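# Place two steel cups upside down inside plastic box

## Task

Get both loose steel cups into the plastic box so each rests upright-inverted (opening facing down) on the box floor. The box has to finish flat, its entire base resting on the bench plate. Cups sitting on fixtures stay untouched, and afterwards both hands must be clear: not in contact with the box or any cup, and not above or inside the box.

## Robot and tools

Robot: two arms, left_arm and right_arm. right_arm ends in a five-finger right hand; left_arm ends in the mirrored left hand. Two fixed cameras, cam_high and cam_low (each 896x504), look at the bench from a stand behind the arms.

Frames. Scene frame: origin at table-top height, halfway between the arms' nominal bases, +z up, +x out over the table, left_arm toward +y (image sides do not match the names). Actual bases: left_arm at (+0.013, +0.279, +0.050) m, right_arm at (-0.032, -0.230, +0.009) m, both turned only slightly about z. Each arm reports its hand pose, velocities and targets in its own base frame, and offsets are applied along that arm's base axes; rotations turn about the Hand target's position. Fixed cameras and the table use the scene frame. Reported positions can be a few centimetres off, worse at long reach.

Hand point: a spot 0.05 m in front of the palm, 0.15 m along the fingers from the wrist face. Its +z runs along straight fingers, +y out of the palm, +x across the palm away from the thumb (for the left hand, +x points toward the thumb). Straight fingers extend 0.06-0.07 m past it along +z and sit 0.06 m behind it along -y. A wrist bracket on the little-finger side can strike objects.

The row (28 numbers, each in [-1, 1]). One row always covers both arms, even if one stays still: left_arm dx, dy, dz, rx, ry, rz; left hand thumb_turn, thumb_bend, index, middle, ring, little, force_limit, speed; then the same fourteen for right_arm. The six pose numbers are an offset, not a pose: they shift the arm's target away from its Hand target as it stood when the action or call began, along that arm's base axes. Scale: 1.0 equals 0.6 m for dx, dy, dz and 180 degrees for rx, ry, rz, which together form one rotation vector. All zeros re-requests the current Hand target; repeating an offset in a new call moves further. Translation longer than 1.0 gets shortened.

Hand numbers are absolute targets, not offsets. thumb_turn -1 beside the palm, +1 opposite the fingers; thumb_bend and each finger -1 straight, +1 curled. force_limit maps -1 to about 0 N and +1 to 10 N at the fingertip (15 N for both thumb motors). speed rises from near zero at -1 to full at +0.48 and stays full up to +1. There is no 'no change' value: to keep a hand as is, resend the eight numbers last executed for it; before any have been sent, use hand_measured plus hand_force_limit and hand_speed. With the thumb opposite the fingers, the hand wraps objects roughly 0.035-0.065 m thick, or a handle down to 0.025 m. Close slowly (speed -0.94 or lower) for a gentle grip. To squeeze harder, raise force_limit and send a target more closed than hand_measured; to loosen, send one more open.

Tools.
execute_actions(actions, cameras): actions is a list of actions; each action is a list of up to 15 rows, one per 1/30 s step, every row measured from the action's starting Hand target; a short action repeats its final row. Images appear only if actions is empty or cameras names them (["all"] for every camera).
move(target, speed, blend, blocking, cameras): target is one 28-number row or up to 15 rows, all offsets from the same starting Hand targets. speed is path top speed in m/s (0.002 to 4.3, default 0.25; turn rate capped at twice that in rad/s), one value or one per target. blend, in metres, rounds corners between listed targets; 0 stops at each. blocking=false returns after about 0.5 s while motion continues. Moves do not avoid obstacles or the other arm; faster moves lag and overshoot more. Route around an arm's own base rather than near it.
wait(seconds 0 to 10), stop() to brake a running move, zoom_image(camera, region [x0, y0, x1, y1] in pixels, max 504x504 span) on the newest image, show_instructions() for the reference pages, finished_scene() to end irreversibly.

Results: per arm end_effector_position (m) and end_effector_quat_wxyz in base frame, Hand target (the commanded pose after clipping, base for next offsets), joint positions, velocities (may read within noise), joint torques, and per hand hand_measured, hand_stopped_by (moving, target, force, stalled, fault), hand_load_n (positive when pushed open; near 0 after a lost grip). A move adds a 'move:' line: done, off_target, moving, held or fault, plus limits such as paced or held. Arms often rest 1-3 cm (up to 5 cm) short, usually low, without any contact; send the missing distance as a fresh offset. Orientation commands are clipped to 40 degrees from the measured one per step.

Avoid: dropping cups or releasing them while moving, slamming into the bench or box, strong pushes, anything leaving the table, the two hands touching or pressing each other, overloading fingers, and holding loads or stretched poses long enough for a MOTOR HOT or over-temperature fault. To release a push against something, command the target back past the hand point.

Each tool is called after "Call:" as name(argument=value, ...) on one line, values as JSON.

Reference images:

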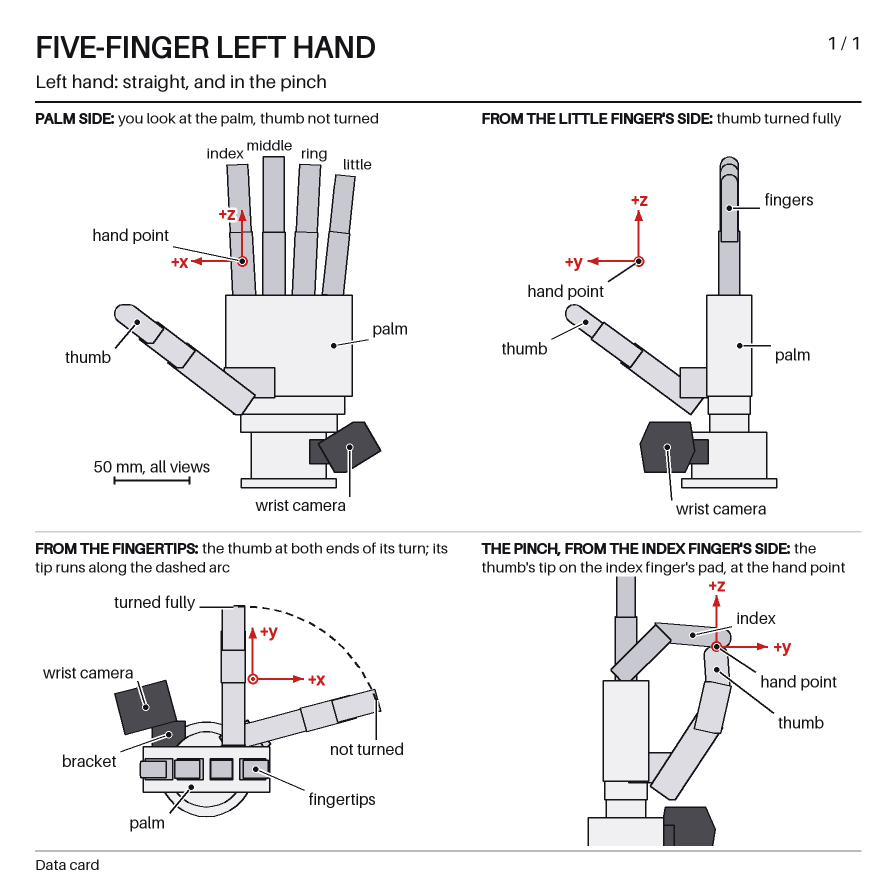

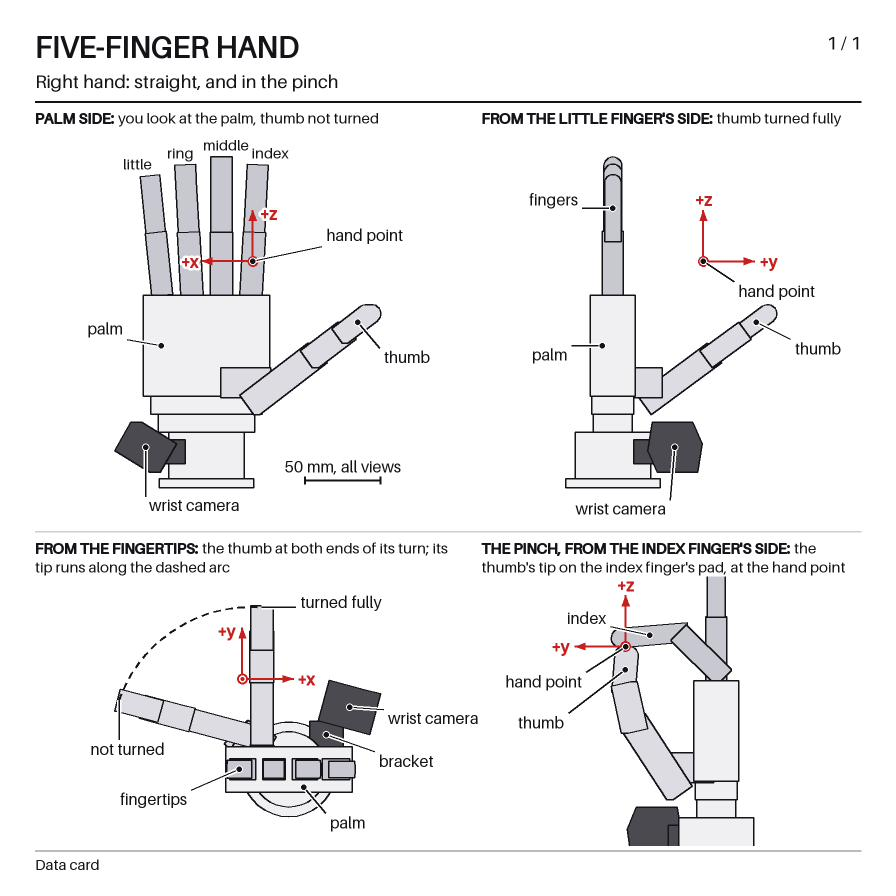

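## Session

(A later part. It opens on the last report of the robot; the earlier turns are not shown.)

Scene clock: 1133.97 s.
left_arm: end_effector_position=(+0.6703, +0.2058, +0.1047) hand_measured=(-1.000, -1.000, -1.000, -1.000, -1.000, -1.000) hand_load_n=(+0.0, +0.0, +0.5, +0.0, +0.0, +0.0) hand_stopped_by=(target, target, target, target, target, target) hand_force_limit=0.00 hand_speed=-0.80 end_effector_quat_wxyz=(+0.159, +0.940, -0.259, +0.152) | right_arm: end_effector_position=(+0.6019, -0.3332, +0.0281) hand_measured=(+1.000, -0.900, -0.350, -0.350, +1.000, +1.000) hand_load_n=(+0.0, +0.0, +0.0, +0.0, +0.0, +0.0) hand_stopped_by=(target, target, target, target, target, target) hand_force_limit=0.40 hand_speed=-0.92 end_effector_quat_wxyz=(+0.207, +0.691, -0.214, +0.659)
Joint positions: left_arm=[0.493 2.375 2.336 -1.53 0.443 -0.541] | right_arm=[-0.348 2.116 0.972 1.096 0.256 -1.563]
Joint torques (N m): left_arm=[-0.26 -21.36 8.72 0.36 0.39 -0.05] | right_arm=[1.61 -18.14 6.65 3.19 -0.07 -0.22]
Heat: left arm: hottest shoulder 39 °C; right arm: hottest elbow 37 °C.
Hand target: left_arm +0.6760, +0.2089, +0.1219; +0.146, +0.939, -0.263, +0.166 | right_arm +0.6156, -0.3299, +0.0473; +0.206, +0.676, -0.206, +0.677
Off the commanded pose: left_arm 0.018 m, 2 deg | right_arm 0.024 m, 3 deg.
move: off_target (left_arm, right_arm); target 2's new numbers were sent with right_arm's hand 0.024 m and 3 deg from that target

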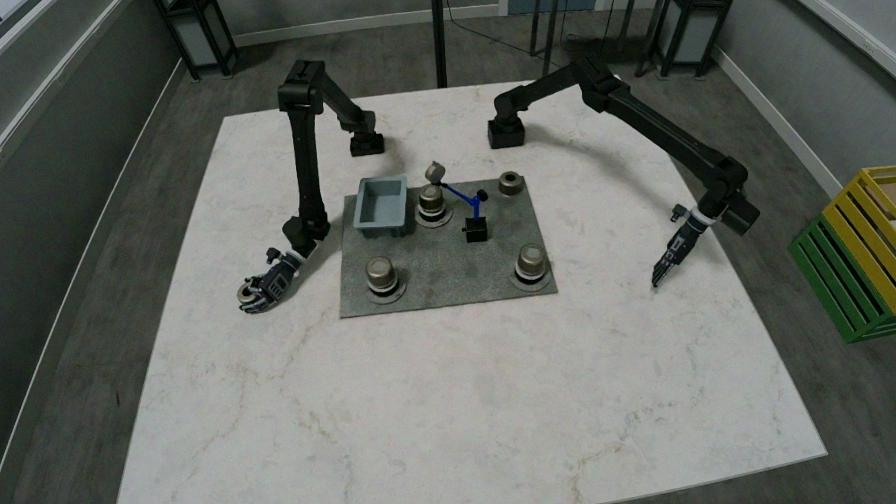

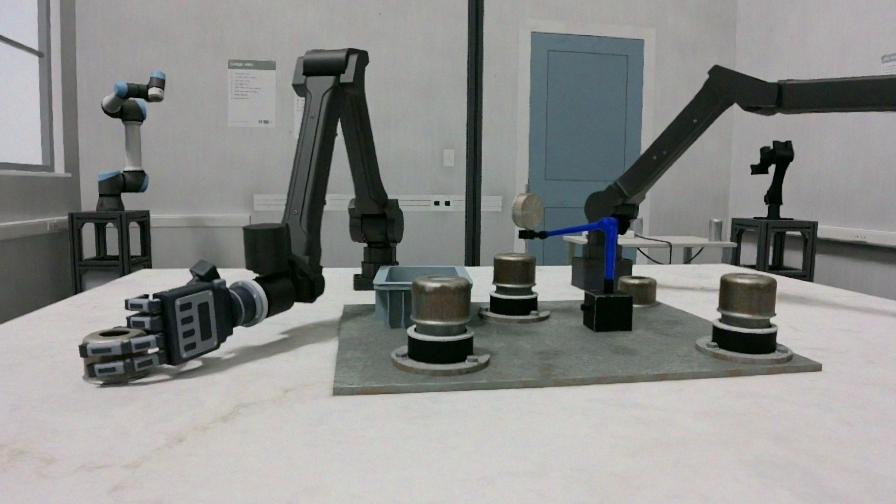

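Call:
move(target=[[0,0,0,0,0,0,-1,-1,-1,-1,-1,-1,0,-0.8,0,0,0,0,0,0,1,-1,-0.8,-0.8,1,1,0.4,-0.85],[0,0,0,0,0,0,-1,-1,-1,-1,-1,-1,0,-0.8,-0.033,0,0.005,0,0,0,1,-1,-0.8,-0.8,1,1,0.4,-0.85]], speed=0.03, cameras=["cam_low","cam_high"])

Call:
zoom_image(camera="cam_low", region=[60, 280, 220, 400])

Call:
zoom_image(camera="cam_high", region=[210, 240, 310, 320])

Scene clock: 1149.37 s.
left_arm: end_effector_position=(+0.6703, +0.2058, +0.1047) hand_measured=(-1.000, -1.000, -1.000, -1.000, -1.000, -1.000) hand_load_n=(+0.0, +0.0, +0.0, +0.0, +0.0, +0.0) hand_stopped_by=(target, target, target, target, target, target) hand_force_limit=0.00 hand_speed=-0.80 end_effector_quat_wxyz=(+0.159, +0.940, -0.259, +0.152) | right_arm: end_effector_position=(+0.5933, -0.3282, +0.0302) hand_measured=(+1.000, -1.000, -0.800, -0.800, +1.000, +1.000) hand_load_n=(+0.0, +0.0, +0.0, +0.0, +0.0, +0.0) hand_stopped_by=(target, target, target, target, target, target) hand_force_limit=0.40 hand_speed=-0.85 end_effector_quat_wxyz=(+0.204, +0.690, -0.210, +0.662)
Joint positions: left_arm=[0.493 2.375 2.336 -1.53 0.443 -0.541] | right_arm=[-0.348 2.102 0.938 1.123 0.246 -1.563]
Joint torques (N m): left_arm=[-1.38 -21.3 8.75 0.28 0.41 -0.06] | right_arm=[0.62 -18.67 4.53 3.22 -0.17 -0.22]
Heat: left arm: hottest shoulder 39 °C; right arm: hottest elbow 37 °C.
Hand target: left_arm +0.6760, +0.2089, +0.1219; +0.146, +0.939, -0.263, +0.166 | right_arm +0.5958, -0.3299, +0.0503; +0.207, +0.676, -0.206, +0.677
Off the commanded pose: left_arm 0.018 m, 2 deg | right_arm 0.020 m, 2 deg.
move: off_target (left_arm, right_arm)

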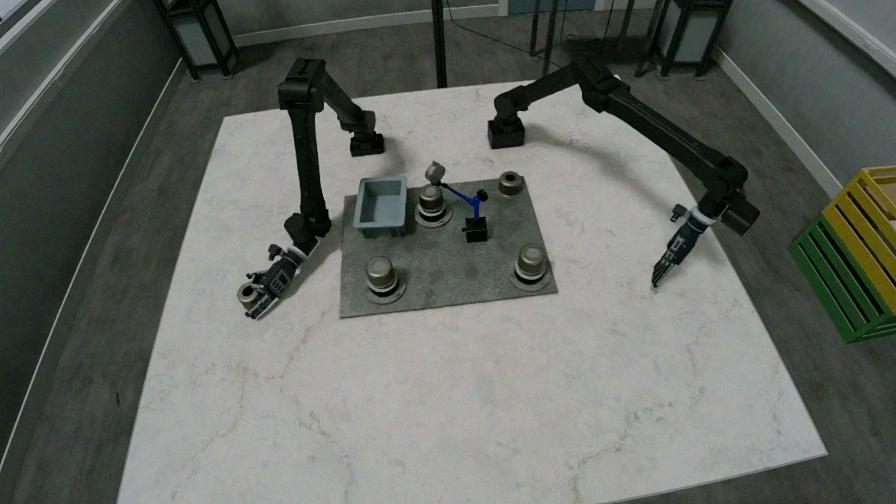

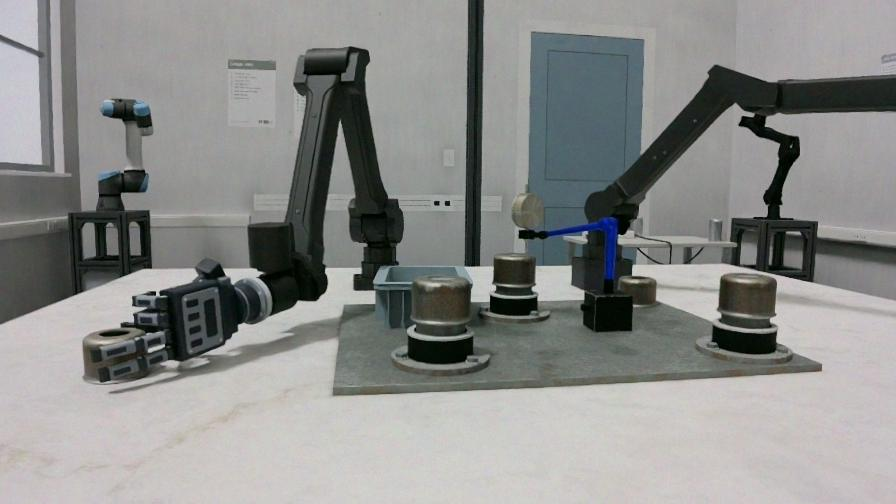

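Scaled by 3.150 from the camera's 896x504 image, which has a finer 1280x720 frame.

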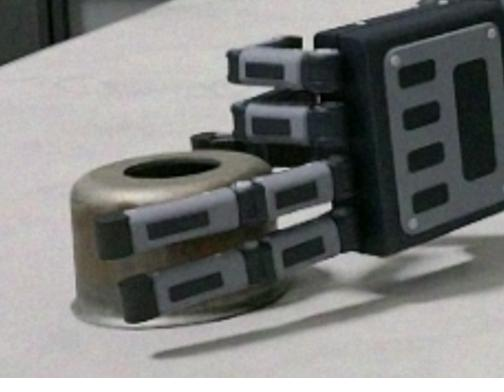

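Scaled by 5.040 from the camera's 896x504 image, which has a finer 1280x720 frame.

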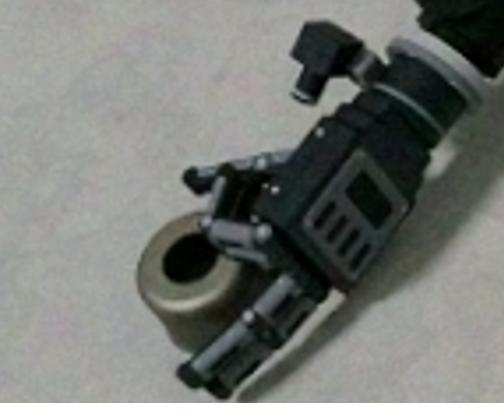

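Call:
move(target=[0,0,0,0,0,0,-1,-1,-1,-1,-1,-1,0,-0.8,0,0,0.17,0,0,0,1,-1,-0.8,-0.8,1,1,0.4,-0.85], speed=0.1, cameras=["cam_low","cam_high"])

Call:
zoom_image(camera="cam_high", region=[190, 220, 310, 320])

Scene clock: 1156.93 s.
left_arm: end_effector_position=(+0.6703, +0.2058, +0.1047) hand_measured=(-1.000, -1.000, -1.000, -1.000, -1.000, -1.000) hand_load_n=(+0.0, +0.0, +0.0, +0.0, +0.0, +0.0) hand_stopped_by=(target, target, target, target, target, target) hand_force_limit=0.00 hand_speed=-0.80 end_effector_quat_wxyz=(+0.159, +0.940, -0.259, +0.152) | right_arm: end_effector_position=(+0.5933, -0.3281, +0.1421) hand_measured=(+1.000, -1.000, -0.800, -0.800, +1.000, +1.000) hand_load_n=(+0.0, +0.0, +0.0, +0.0, +0.0, +0.0) hand_stopped_by=(target, target, target, target, target, target) hand_force_limit=0.40 hand_speed=-0.85 end_effector_quat_wxyz=(+0.204, +0.679, -0.209, +0.673)
Joint positions: left_arm=[0.493 2.375 2.336 -1.53 0.443 -0.541] | right_arm=[-0.348 1.839 0.929 0.9 0.245 -1.564]
Joint torques (N m): left_arm=[-0.67 -21.48 8.96 0.75 0.45 -0.05] | right_arm=[0.44 -16.5 7.27 1.94 -0.16 -0.21]
Heat: left arm: hottest shoulder 39 °C; right arm: hottest elbow 36 °C.
Hand target: left_arm +0.6760, +0.2089, +0.1219; +0.146, +0.939, -0.263, +0.166 | right_arm +0.5958, -0.3300, +0.1522; +0.207, +0.676, -0.206, +0.677
Off the commanded pose: left_arm 0.018 m, 2 deg | right_arm 0.011 m, 1 deg.
move: off_target (left_arm, right_arm)

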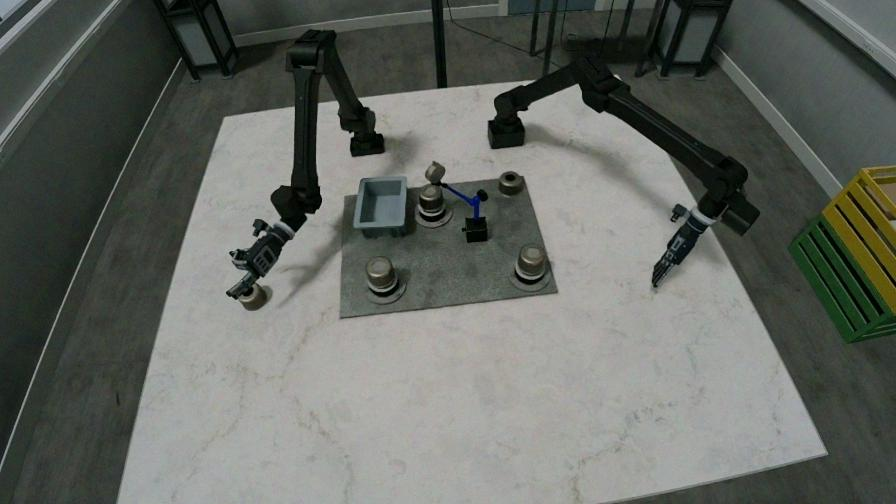

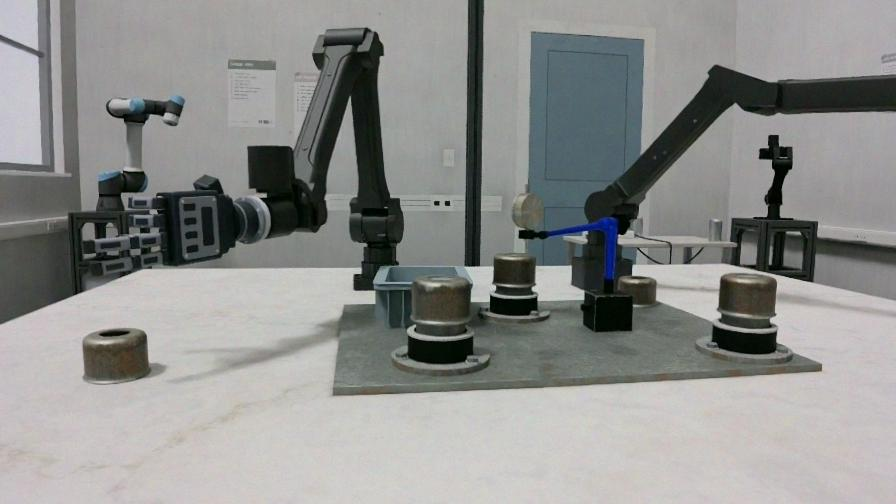

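Scaled by 4.200 from the camera's 896x504 image, which has a finer 1280x720 frame.

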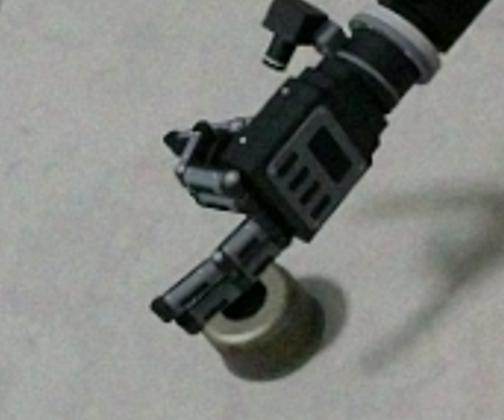

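Call:
move(target=[[0,0,0,0,0,0,-1,-1,-1,-1,-1,-1,0,-0.8,0,0,0.15,0,0,0,1,-1,-0.8,-0.8,1,1,0.4,-0.85],[0,0,0,0,0,0,-1,-1,-1,-1,-1,-1,0,-0.8,0,0,0.18,0.5,0,0,1,-1,-0.8,-0.8,1,1,0.4,-0.85]], speed=0.25, cameras=["cam_low","cam_high"])

Call:
zoom_image(camera="cam_high", region=[190, 220, 310, 320])

Scene clock: 1168.13 s.
left_arm: end_effector_position=(+0.6703, +0.2058, +0.1047) hand_measured=(-1.000, -1.000, -1.000, -1.000, -1.000, -1.000) hand_load_n=(+0.0, +0.0, +0.0, +0.0, +0.0, +0.0) hand_stopped_by=(target, target, target, target, target, target) hand_force_limit=0.00 hand_speed=-0.80 end_effector_quat_wxyz=(+0.159, +0.940, -0.259, +0.152) | right_arm: end_effector_position=(+0.5876, -0.3183, +0.2463) hand_measured=(+1.000, -1.000, -0.800, -0.800, +1.000, +1.000) hand_load_n=(+0.0, +0.0, +0.0, +0.0, +0.0, +0.0) hand_stopped_by=(target, target, target, target, target, target) hand_force_limit=0.40 hand_speed=-0.85 end_effector_quat_wxyz=(-0.329, +0.629, -0.625, +0.323)
Joint positions: left_arm=[0.493 2.375 2.336 -1.53 0.443 -0.541] | right_arm=[-0.648 1.722 1.621 -0.625 -0.526 -0.414]
Joint torques (N m): left_arm=[-0.38 -21.66 8.7 0.29 0.39 -0.11] | right_arm=[0.03 -16.03 13.72 1.46 -0.44 -0.05]
Heat: left arm: hottest shoulder 39 °C; right arm: hottest elbow 36 °C.
Hand target: left_arm +0.6760, +0.2089, +0.1219; +0.146, +0.939, -0.263, +0.166 | right_arm +0.5958, -0.3300, +0.2603; -0.332, +0.624, -0.624, +0.332
Off the commanded pose: left_arm 0.018 m, 2 deg | right_arm 0.020 m, 1 deg.
move: off_target (left_arm, right_arm)

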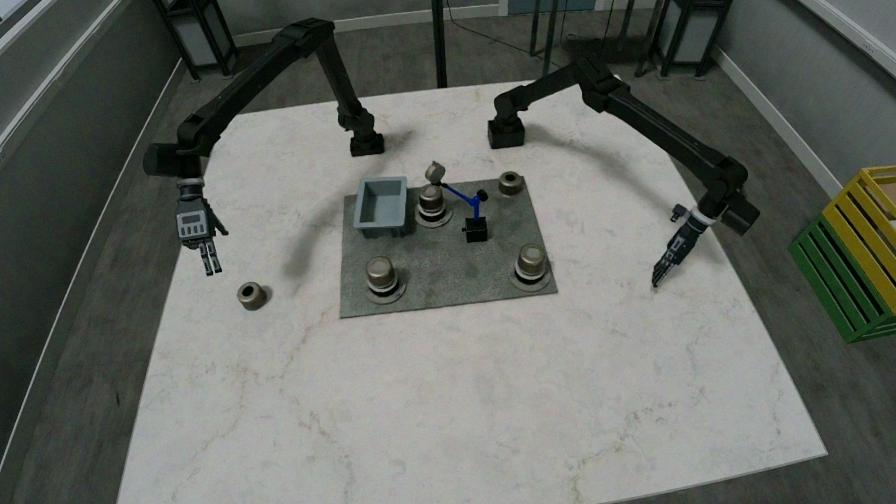

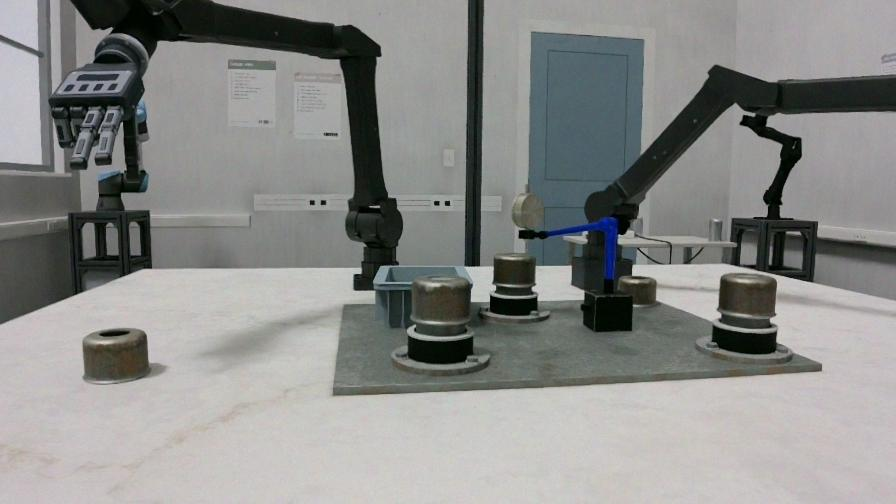

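Scaled by 4.200 from the camera's 896x504 image, which has a finer 1280x720 frame.

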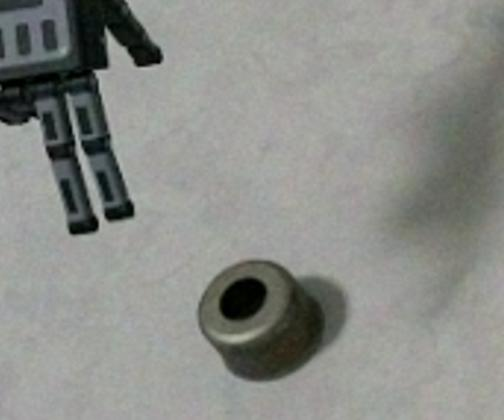

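Call:
move(target=[0,0,0,0,0,0,-1,-1,-1,-1,-1,-1,0,-0.8,-0.007,-0.024,-0.18,0,0,0,1,-1,-0.6,-0.6,1,1,0.4,-0.85], speed=0.12, cameras=["cam_low","cam_high"])

Call:
zoom_image(camera="cam_high", region=[190, 220, 310, 320])

Call:
zoom_image(camera="cam_low", region=[40, 200, 240, 400])

Scene clock: 1189.70 s.
left_arm: end_effector_position=(+0.6703, +0.2058, +0.1047) hand_measured=(-1.000, -1.000, -1.000, -1.000, -1.000, -1.000) hand_load_n=(+0.0, +0.0, +0.0, +0.0, +0.0, +0.0) hand_stopped_by=(target, target, target, target, target, target) hand_force_limit=0.00 hand_speed=-0.80 end_effector_quat_wxyz=(+0.159, +0.940, -0.259, +0.152) | right_arm: end_effector_position=(+0.5904, -0.3335, +0.1554) hand_measured=(+1.000, -1.000, -0.600, -0.600, +1.000, +1.000) hand_load_n=(+0.0, +0.0, +0.0, +0.0, +0.0, +0.0) hand_stopped_by=(target, target, target, target, target, target) hand_force_limit=0.40 hand_speed=-0.85 end_effector_quat_wxyz=(-0.333, +0.625, -0.626, +0.325)
Joint positions: left_arm=[0.493 2.375 2.336 -1.53 0.443 -0.541] | right_arm=[-0.667 1.8 1.48 -0.404 -0.544 -0.415]
Joint torques (N m): left_arm=[-1.44 -22.3 8.65 0.35 0.32 -0.05] | right_arm=[-0.32 -17.44 9.42 2.74 -0.45 -0.18]
Heat: left arm: hottest shoulder 39 °C; right arm: hottest elbow 37 °C.
Hand target: left_arm +0.6760, +0.2089, +0.1219; +0.146, +0.939, -0.263, +0.166 | right_arm +0.5914, -0.3444, +0.1521; -0.332, +0.624, -0.625, +0.332
Off the commanded pose: left_arm 0.018 m, 2 deg | right_arm 0.011 m, 1 deg.
move: off_target (left_arm, right_arm)

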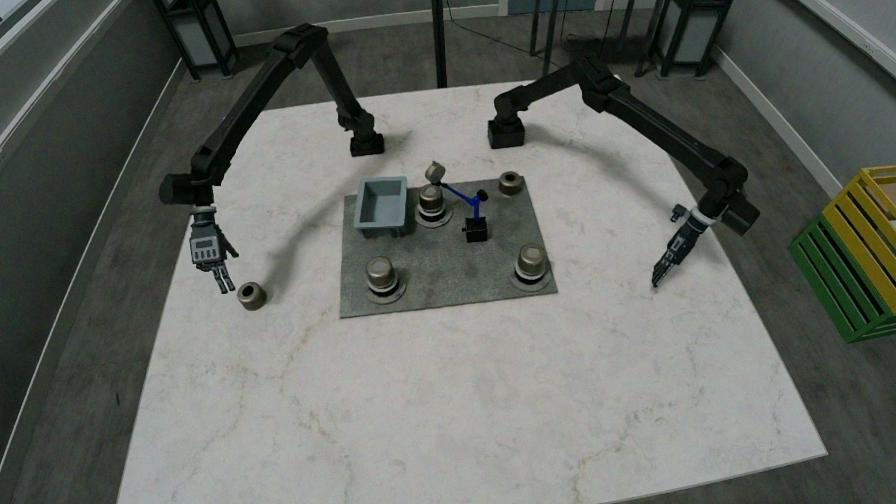

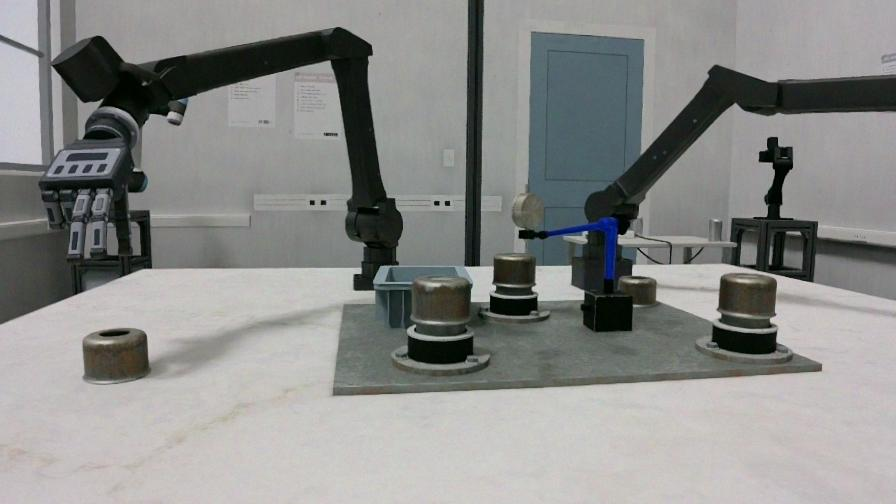

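Scaled by 4.200 from the camera's 896x504 image, which has a finer 1280x720 frame.

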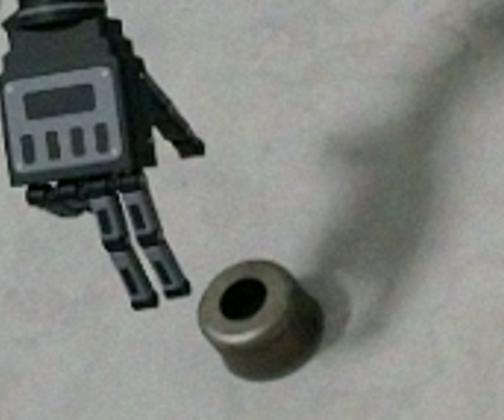

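Scaled by 2.520 from the camera's 896x504 image, which has a finer 1280x720 frame.

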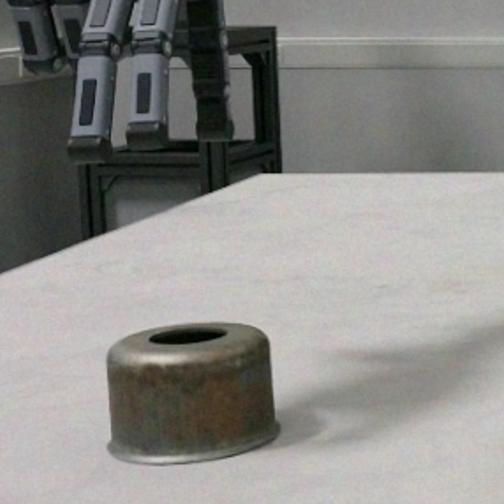

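Call:
move(target=[0,0,0,0,0,0,-1,-1,-1,-1,-1,-1,0,-0.8,0,0,-0.105,0,0,0,1,-1,-0.6,-0.6,1,1,0.4,-0.85], speed=0.08, cameras=["cam_low","cam_high"])

Call:
zoom_image(camera="cam_high", region=[190, 220, 310, 320])

Call:
zoom_image(camera="cam_low", region=[40, 240, 200, 400])

Scene clock: 1204.80 s.
left_arm: end_effector_position=(+0.6703, +0.2058, +0.1047) hand_measured=(-1.000, -1.000, -1.000, -1.000, -1.000, -1.000) hand_load_n=(+0.5, +0.0, +0.0, +0.0, +0.0, +0.0) hand_stopped_by=(target, target, target, target, target, target) hand_force_limit=0.00 hand_speed=-0.80 end_effector_quat_wxyz=(+0.159, +0.940, -0.259, +0.152) | right_arm: end_effector_position=(+0.5914, -0.3344, +0.0949) hand_measured=(+1.000, -1.000, -0.600, -0.600, +1.000, +1.000) hand_load_n=(+0.0, +0.0, +0.0, +0.0, +0.0, +0.0) hand_stopped_by=(target, target, target, target, target, target) hand_force_limit=0.40 hand_speed=-0.85 end_effector_quat_wxyz=(-0.334, +0.625, -0.625, +0.327)
Joint positions: left_arm=[0.493 2.375 2.336 -1.53 0.443 -0.541] | right_arm=[-0.667 1.861 1.397 -0.256 -0.544 -0.416]
Joint torques (N m): left_arm=[-1.14 -21.54 8.73 0.42 0.45 -0.05] | right_arm=[-0.21 -17.2 8.83 2.73 -0.43 -0.17]
Heat: left arm: hottest shoulder 39 °C; right arm: hottest elbow 37 °C.
Hand target: left_arm +0.6760, +0.2089, +0.1219; +0.146, +0.939, -0.263, +0.166 | right_arm +0.5916, -0.3445, +0.0892; -0.332, +0.624, -0.624, +0.332
Off the commanded pose: left_arm 0.018 m, 2 deg | right_arm 0.012 m, 1 deg.
move: off_target (left_arm, right_arm)

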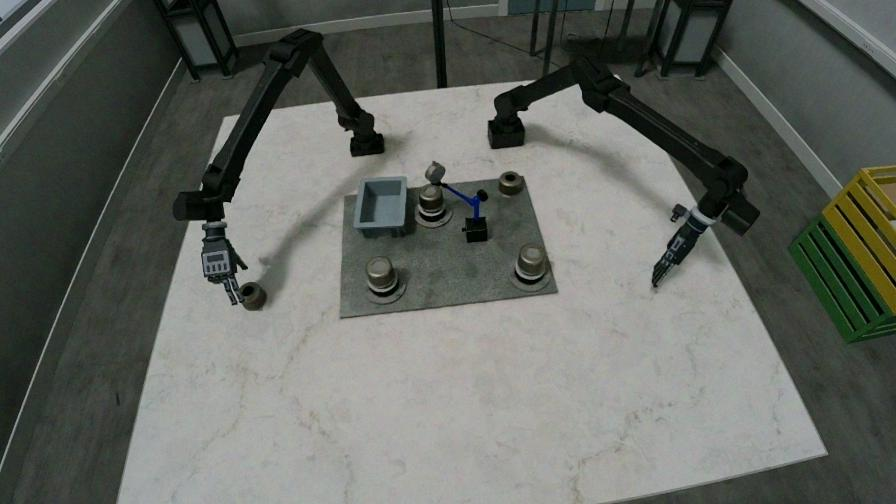

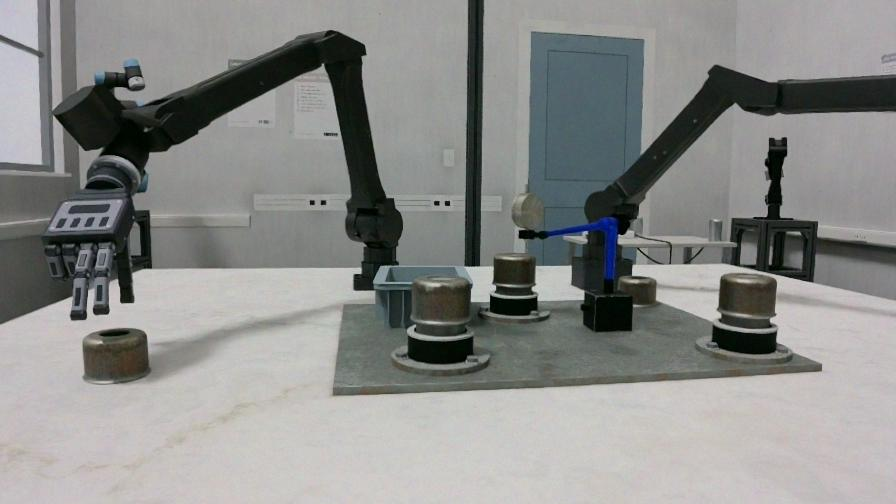

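Scaled by 4.200 from the camera's 896x504 image, which has a finer 1280x720 frame.

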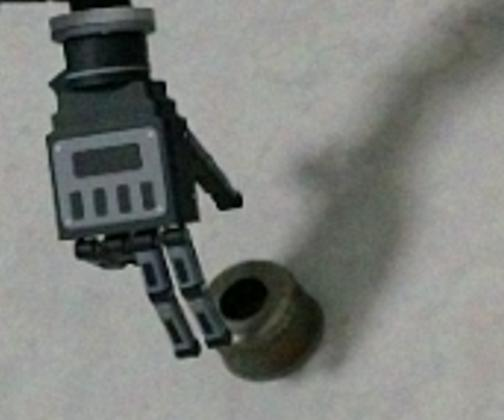

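Scaled by 3.150 from the camera's 896x504 image, which has a finer 1280x720 frame.

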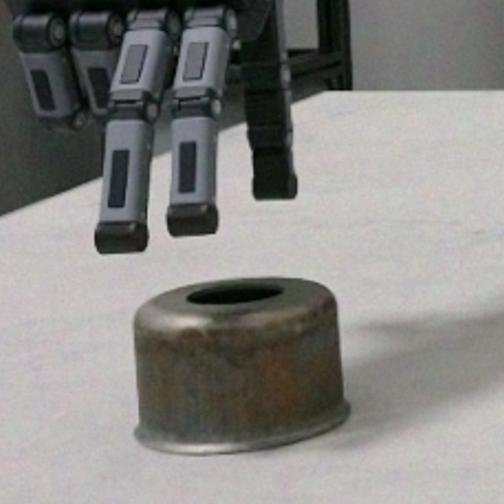

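Call:
move(target=[0,0,0,0,0,0,-1,-1,-1,-1,-1,-1,0,-0.8,0,0,-0.08,0,0,0,1,-1,-0.6,-0.6,1,1,0.4,-0.85], speed=0.06, cameras=["cam_low","cam_high"])

Call:
zoom_image(camera="cam_high", region=[190, 220, 310, 320])

Call:
zoom_image(camera="cam_low", region=[40, 240, 200, 400])

Scene clock: 1219.20 s.
left_arm: end_effector_position=(+0.6703, +0.2058, +0.1047) hand_measured=(-1.000, -1.000, -1.000, -1.000, -1.000, -1.000) hand_load_n=(+0.0, +0.0, +0.0, +0.0, +0.0, +0.0) hand_stopped_by=(target, target, target, target, target, target) hand_force_limit=0.00 hand_speed=-0.80 end_effector_quat_wxyz=(+0.159, +0.940, -0.259, +0.152) | right_arm: end_effector_position=(+0.5924, -0.3351, +0.0492) hand_measured=(+1.000, -1.000, -0.600, -0.600, +1.000, +1.000) hand_load_n=(+0.0, +0.0, +0.0, +0.0, +0.0, +0.0) hand_stopped_by=(target, target, target, target, target, target) hand_force_limit=0.40 hand_speed=-0.85 end_effector_quat_wxyz=(-0.334, +0.625, -0.624, +0.328)
Joint positions: left_arm=[0.493 2.375 2.336 -1.53 0.443 -0.541] | right_arm=[-0.667 1.922 1.352 -0.147 -0.544 -0.416]
Joint torques (N m): left_arm=[-1.2 -21.71 8.83 0.58 0.41 -0.01] | right_arm=[-0.09 -17.08 8.29 2.76 -0.45 -0.17]
Heat: left arm: hottest shoulder 39 °C; right arm: hottest elbow 37 °C.
Hand target: left_arm +0.6760, +0.2089, +0.1219; +0.146, +0.939, -0.263, +0.166 | right_arm +0.5915, -0.3445, +0.0412; -0.332, +0.624, -0.624, +0.332
Off the commanded pose: left_arm 0.018 m, 2 deg | right_arm 0.012 m, 1 deg.
move: off_target (left_arm, right_arm)

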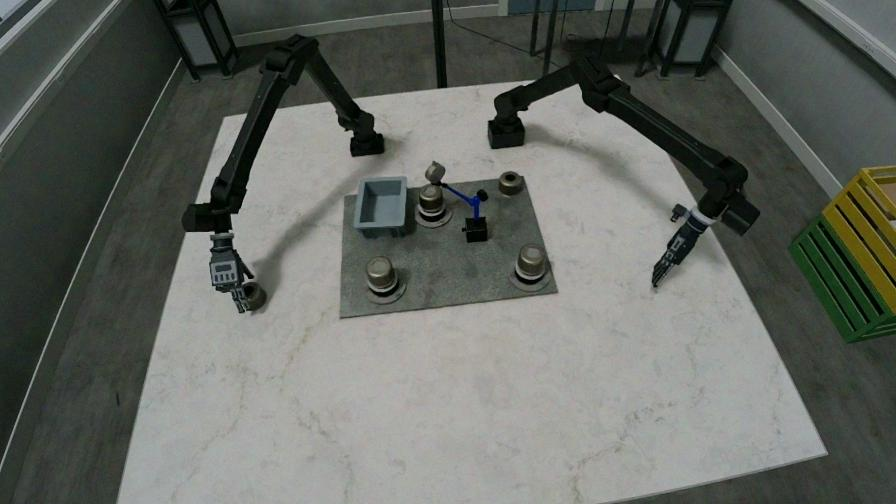

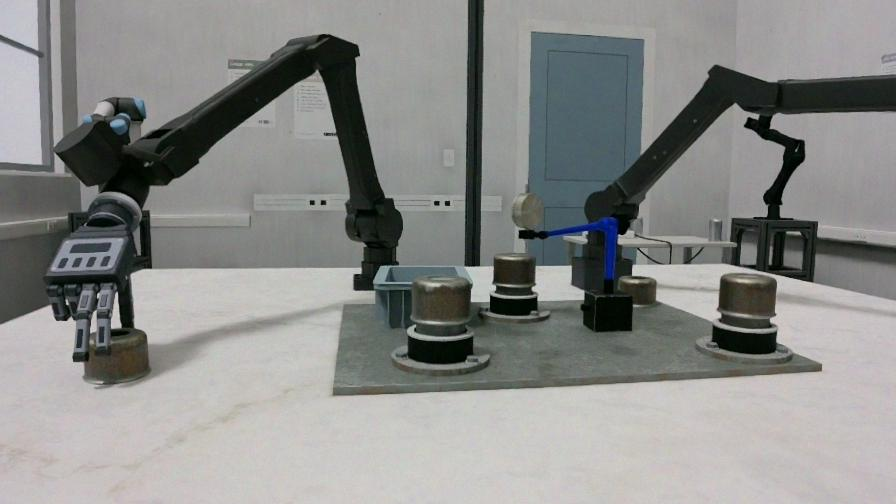

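Scaled by 4.200 from the camera's 896x504 image, which has a finer 1280x720 frame.

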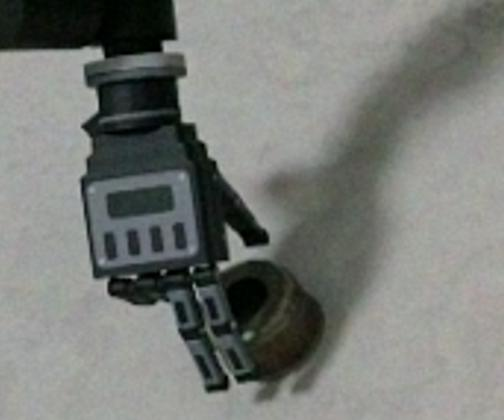

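Scaled by 3.150 from the camera's 896x504 image, which has a finer 1280x720 frame.

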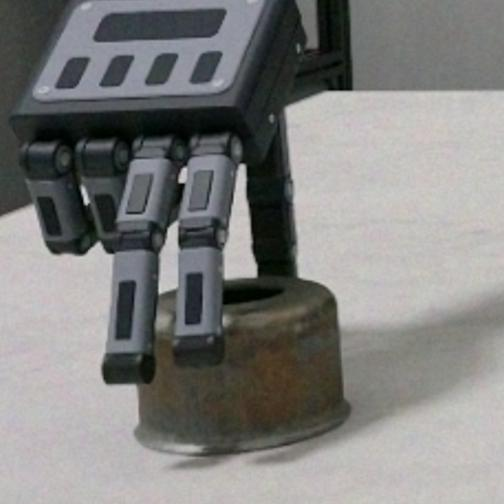

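Call:
move(target=[0,0,0,0,0,0,-1,-1,-1,-1,-1,-1,0,-0.8,0,0,0,0,0,0,1,-0.1,0.1,0.1,1,1,-0.4,-0.92], speed=0.06, cameras=["cam_low","cam_high"])

Call:
zoom_image(camera="cam_high", region=[190, 220, 310, 320])

Call:
zoom_image(camera="cam_low", region=[40, 240, 200, 400])

Scene clock: 1229.57 s.
left_arm: end_effector_position=(+0.6703, +0.2058, +0.1047) hand_measured=(-1.000, -1.000, -1.000, -1.000, -1.000, -1.000) hand_load_n=(+0.0, +0.0, +0.0, +0.0, +0.0, +0.0) hand_stopped_by=(target, target, target, target, target, target) hand_force_limit=0.00 hand_speed=-0.80 end_effector_quat_wxyz=(+0.159, +0.940, -0.259, +0.152) | right_arm: end_effector_position=(+0.5933, -0.3354, +0.0499) hand_measured=(+1.000, -0.830, -0.272, -0.266, +1.000, +1.000) hand_load_n=(+0.0, +4.5, +2.5, +2.5, +0.0, +0.5) hand_stopped_by=(target, force, force, force, target, target) hand_force_limit=-0.40 hand_speed=-0.92 end_effector_quat_wxyz=(-0.335, +0.625, -0.623, +0.330)
Joint positions: left_arm=[0.493 2.375 2.336 -1.53 0.443 -0.541] | right_arm=[-0.667 1.922 1.352 -0.142 -0.546 -0.416]
Joint torques (N m): left_arm=[-0.97 -21.54 8.72 0.49 0.37 -0.1] | right_arm=[-0.26 -17.26 8.32 2.54 -0.37 -0.17]
Heat: left arm: hottest shoulder 39 °C; right arm: hottest elbow 37 °C.
Hand target: left_arm +0.6760, +0.2089, +0.1219; +0.146, +0.939, -0.263, +0.166 | right_arm +0.5915, -0.3445, +0.0412; -0.332, +0.624, -0.624, +0.332
Off the commanded pose: left_arm 0.018 m, 2 deg | right_arm 0.013 m, 0 deg.
move: off_target (left_arm, right_arm)

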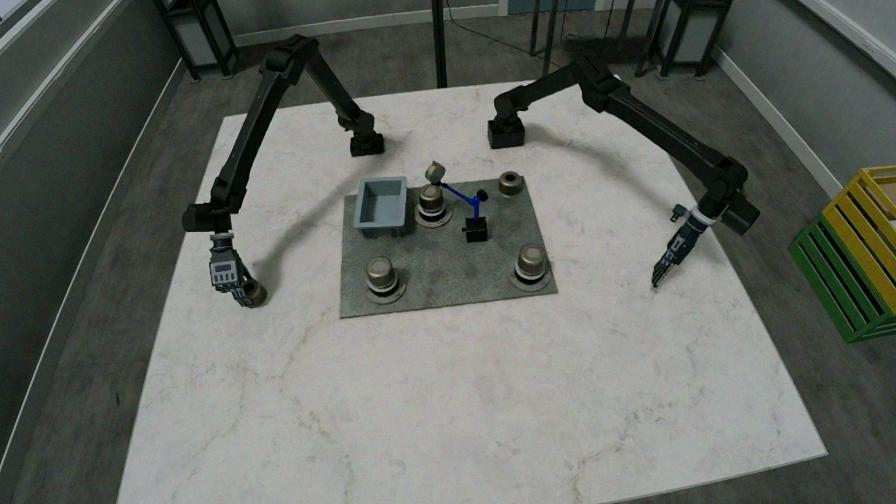

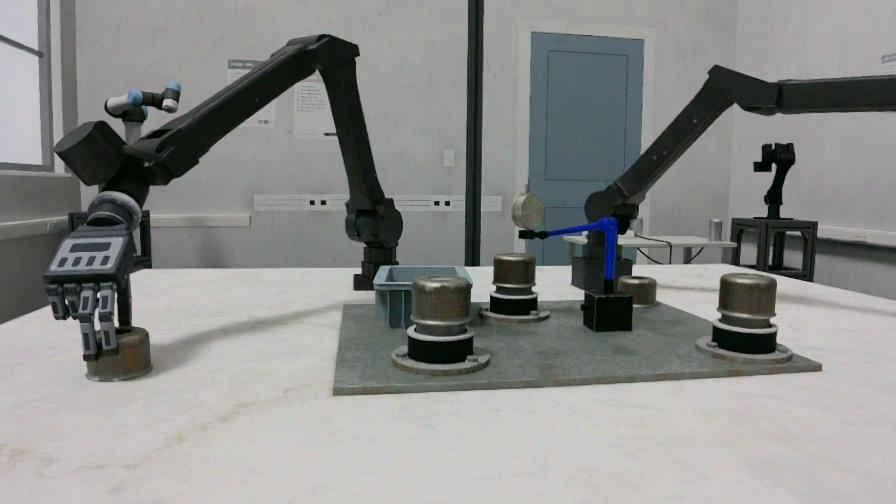

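Scaled by 4.200 from the camera's 896x504 image, which has a finer 1280x720 frame.

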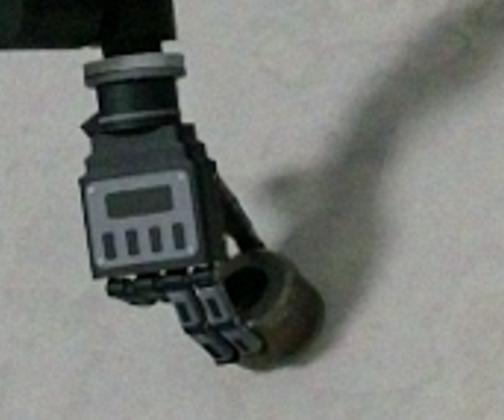

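Scaled by 3.150 from the camera's 896x504 image, which has a finer 1280x720 frame.

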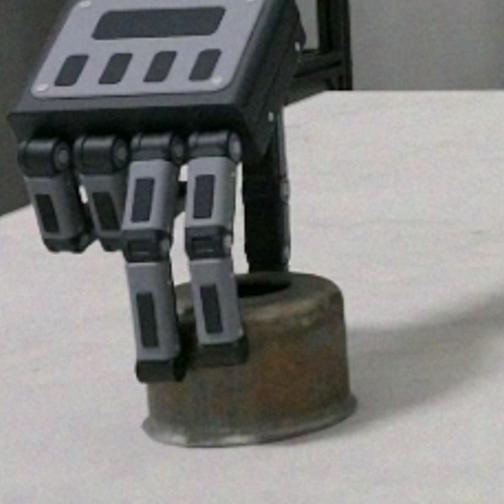

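Call:
move(target=[0,0,0,0,0,0,-1,-1,-1,-1,-1,-1,0,-0.8,0,0,0,0,0,0,1,-0.05,0.2,0.2,1,1,0.4,-0.92], speed=0.06, cameras=[])

Scene clock: 1234.40 s.
left_arm: end_effector_position=(+0.6703, +0.2058, +0.1047) hand_measured=(-1.000, -1.000, -1.000, -1.000, -1.000, -1.000) hand_load_n=(+0.0, +0.0, +0.0, +0.0, +0.0, +0.0) hand_stopped_by=(target, target, target, target, target, target) hand_force_limit=0.00 hand_speed=-0.80 end_effector_quat_wxyz=(+0.159, +0.940, -0.259, +0.152) | right_arm: end_effector_position=(+0.5933, -0.3354, +0.0499) hand_measured=(+1.000, -0.828, -0.246, -0.246, +1.000, +1.000) hand_load_n=(+0.0, +13.5, +8.5, +5.5, +0.0, +0.0) hand_stopped_by=(target, force, force, force, target, target) hand_force_limit=0.40 hand_speed=-0.92 end_effector_quat_wxyz=(-0.335, +0.625, -0.623, +0.330)
Joint positions: left_arm=[0.493 2.375 2.336 -1.53 0.443 -0.541] | right_arm=[-0.667 1.922 1.352 -0.142 -0.546 -0.416]
Joint torques (N m): left_arm=[-0.38 -21.48 8.84 0.36 0.41 -0.03] | right_arm=[-0.09 -17.08 8.25 2.55 -0.37 -0.17]
Heat: left arm: hottest shoulder 39 °C; right arm: hottest elbow 37 °C.
Hand target: left_arm +0.6760, +0.2089, +0.1219; +0.146, +0.939, -0.263, +0.166 | right_arm +0.5915, -0.3445, +0.0412; -0.332, +0.624, -0.624, +0.332
Off the commanded pose: left_arm 0.018 m, 2 deg | right_arm 0.013 m, 0 deg.
move: off_target (left_arm, right_arm)
No camera images: "cameras" was empty.

Call:
move(target=[0,0,0,0,0,0,-1,-1,-1,-1,-1,-1,0,-0.8,0,0,0.42,0,0,0,1,-0.05,0.2,0.2,1,1,0.4,-0.92], speed=0.15, cameras=["cam_low","cam_high"])

Call:
zoom_image(camera="cam_high", region=[160, 180, 280, 280])

Call:
zoom_image(camera="cam_low", region=[20, 60, 200, 240])

Scene clock: 1243.30 s.
left_arm: end_effector_position=(+0.6703, +0.2058, +0.1047) hand_measured=(-1.000, -1.000, -1.000, -1.000, -1.000, -1.000) hand_load_n=(+0.5, +0.0, +0.0, +0.0, +0.0, +0.0) hand_stopped_by=(target, target, target, target, target, target) hand_force_limit=0.00 hand_speed=-0.80 end_effector_quat_wxyz=(+0.159, +0.940, -0.259, +0.152) | right_arm: end_effector_position=(+0.5875, -0.3316, +0.2464) hand_measured=(+1.000, -0.828, -0.246, -0.246, +1.000, +1.000) hand_load_n=(+0.0, +14.0, +8.0, +5.0, +0.0, +0.5) hand_stopped_by=(target, force, force, force, target, target) hand_force_limit=0.40 hand_speed=-0.92 end_effector_quat_wxyz=(-0.329, +0.628, -0.640, +0.295)
Joint positions: left_arm=[0.493 2.375 2.336 -1.53 0.443 -0.541] | right_arm=[-0.667 1.778 1.717 -0.731 -0.544 -0.42]
Joint torques (N m): left_arm=[-0.97 -21.48 8.79 0.49 0.4 -0.12] | right_arm=[-0.09 -20.84 13.97 1.66 -0.44 -0.12]
Heat: left arm: hottest shoulder 39 °C; right arm: hottest elbow 37 °C.
Hand target: left_arm +0.6760, +0.2089, +0.1219; +0.146, +0.939, -0.263, +0.166 | right_arm +0.5915, -0.3445, +0.2931; -0.332, +0.624, -0.624, +0.332
Off the commanded pose: left_arm 0.018 m, 2 deg | right_arm 0.049 m, 5 deg.
move: off_target (left_arm, right_arm)

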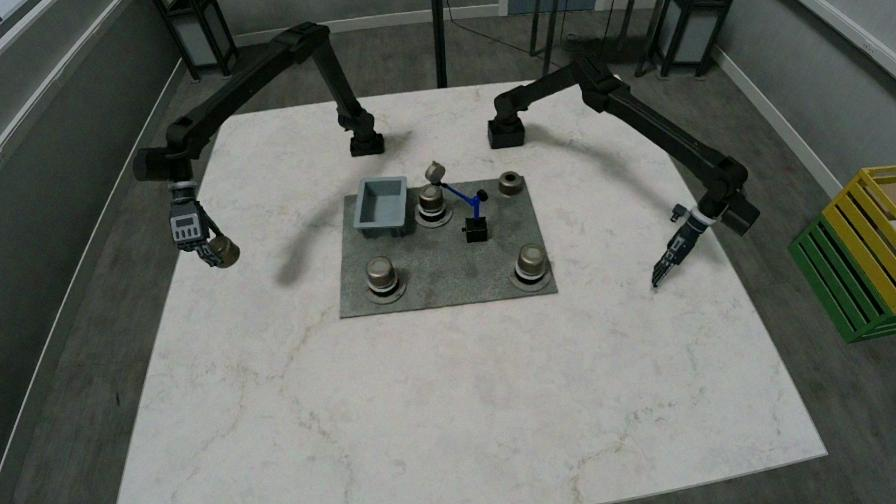

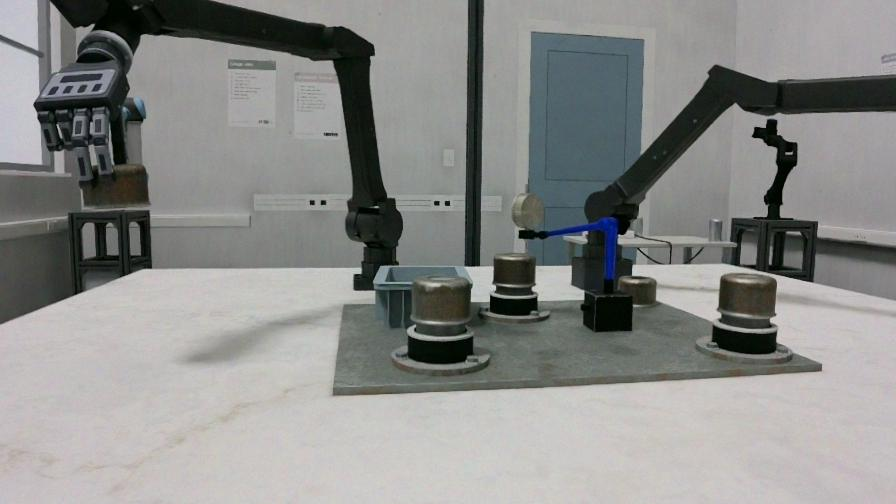

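Scaled by 4.200 from the camera's 896x504 image, which has a finer 1280x720 frame.

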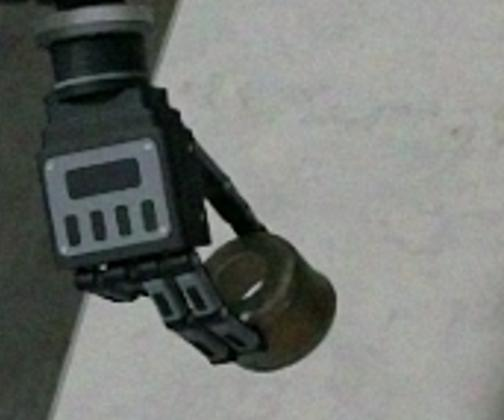

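Scaled by 2.800 from the camera's 896x504 image, which has a finer 1280x720 frame.

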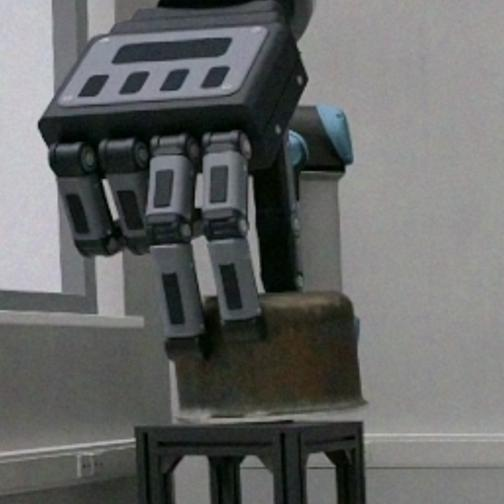

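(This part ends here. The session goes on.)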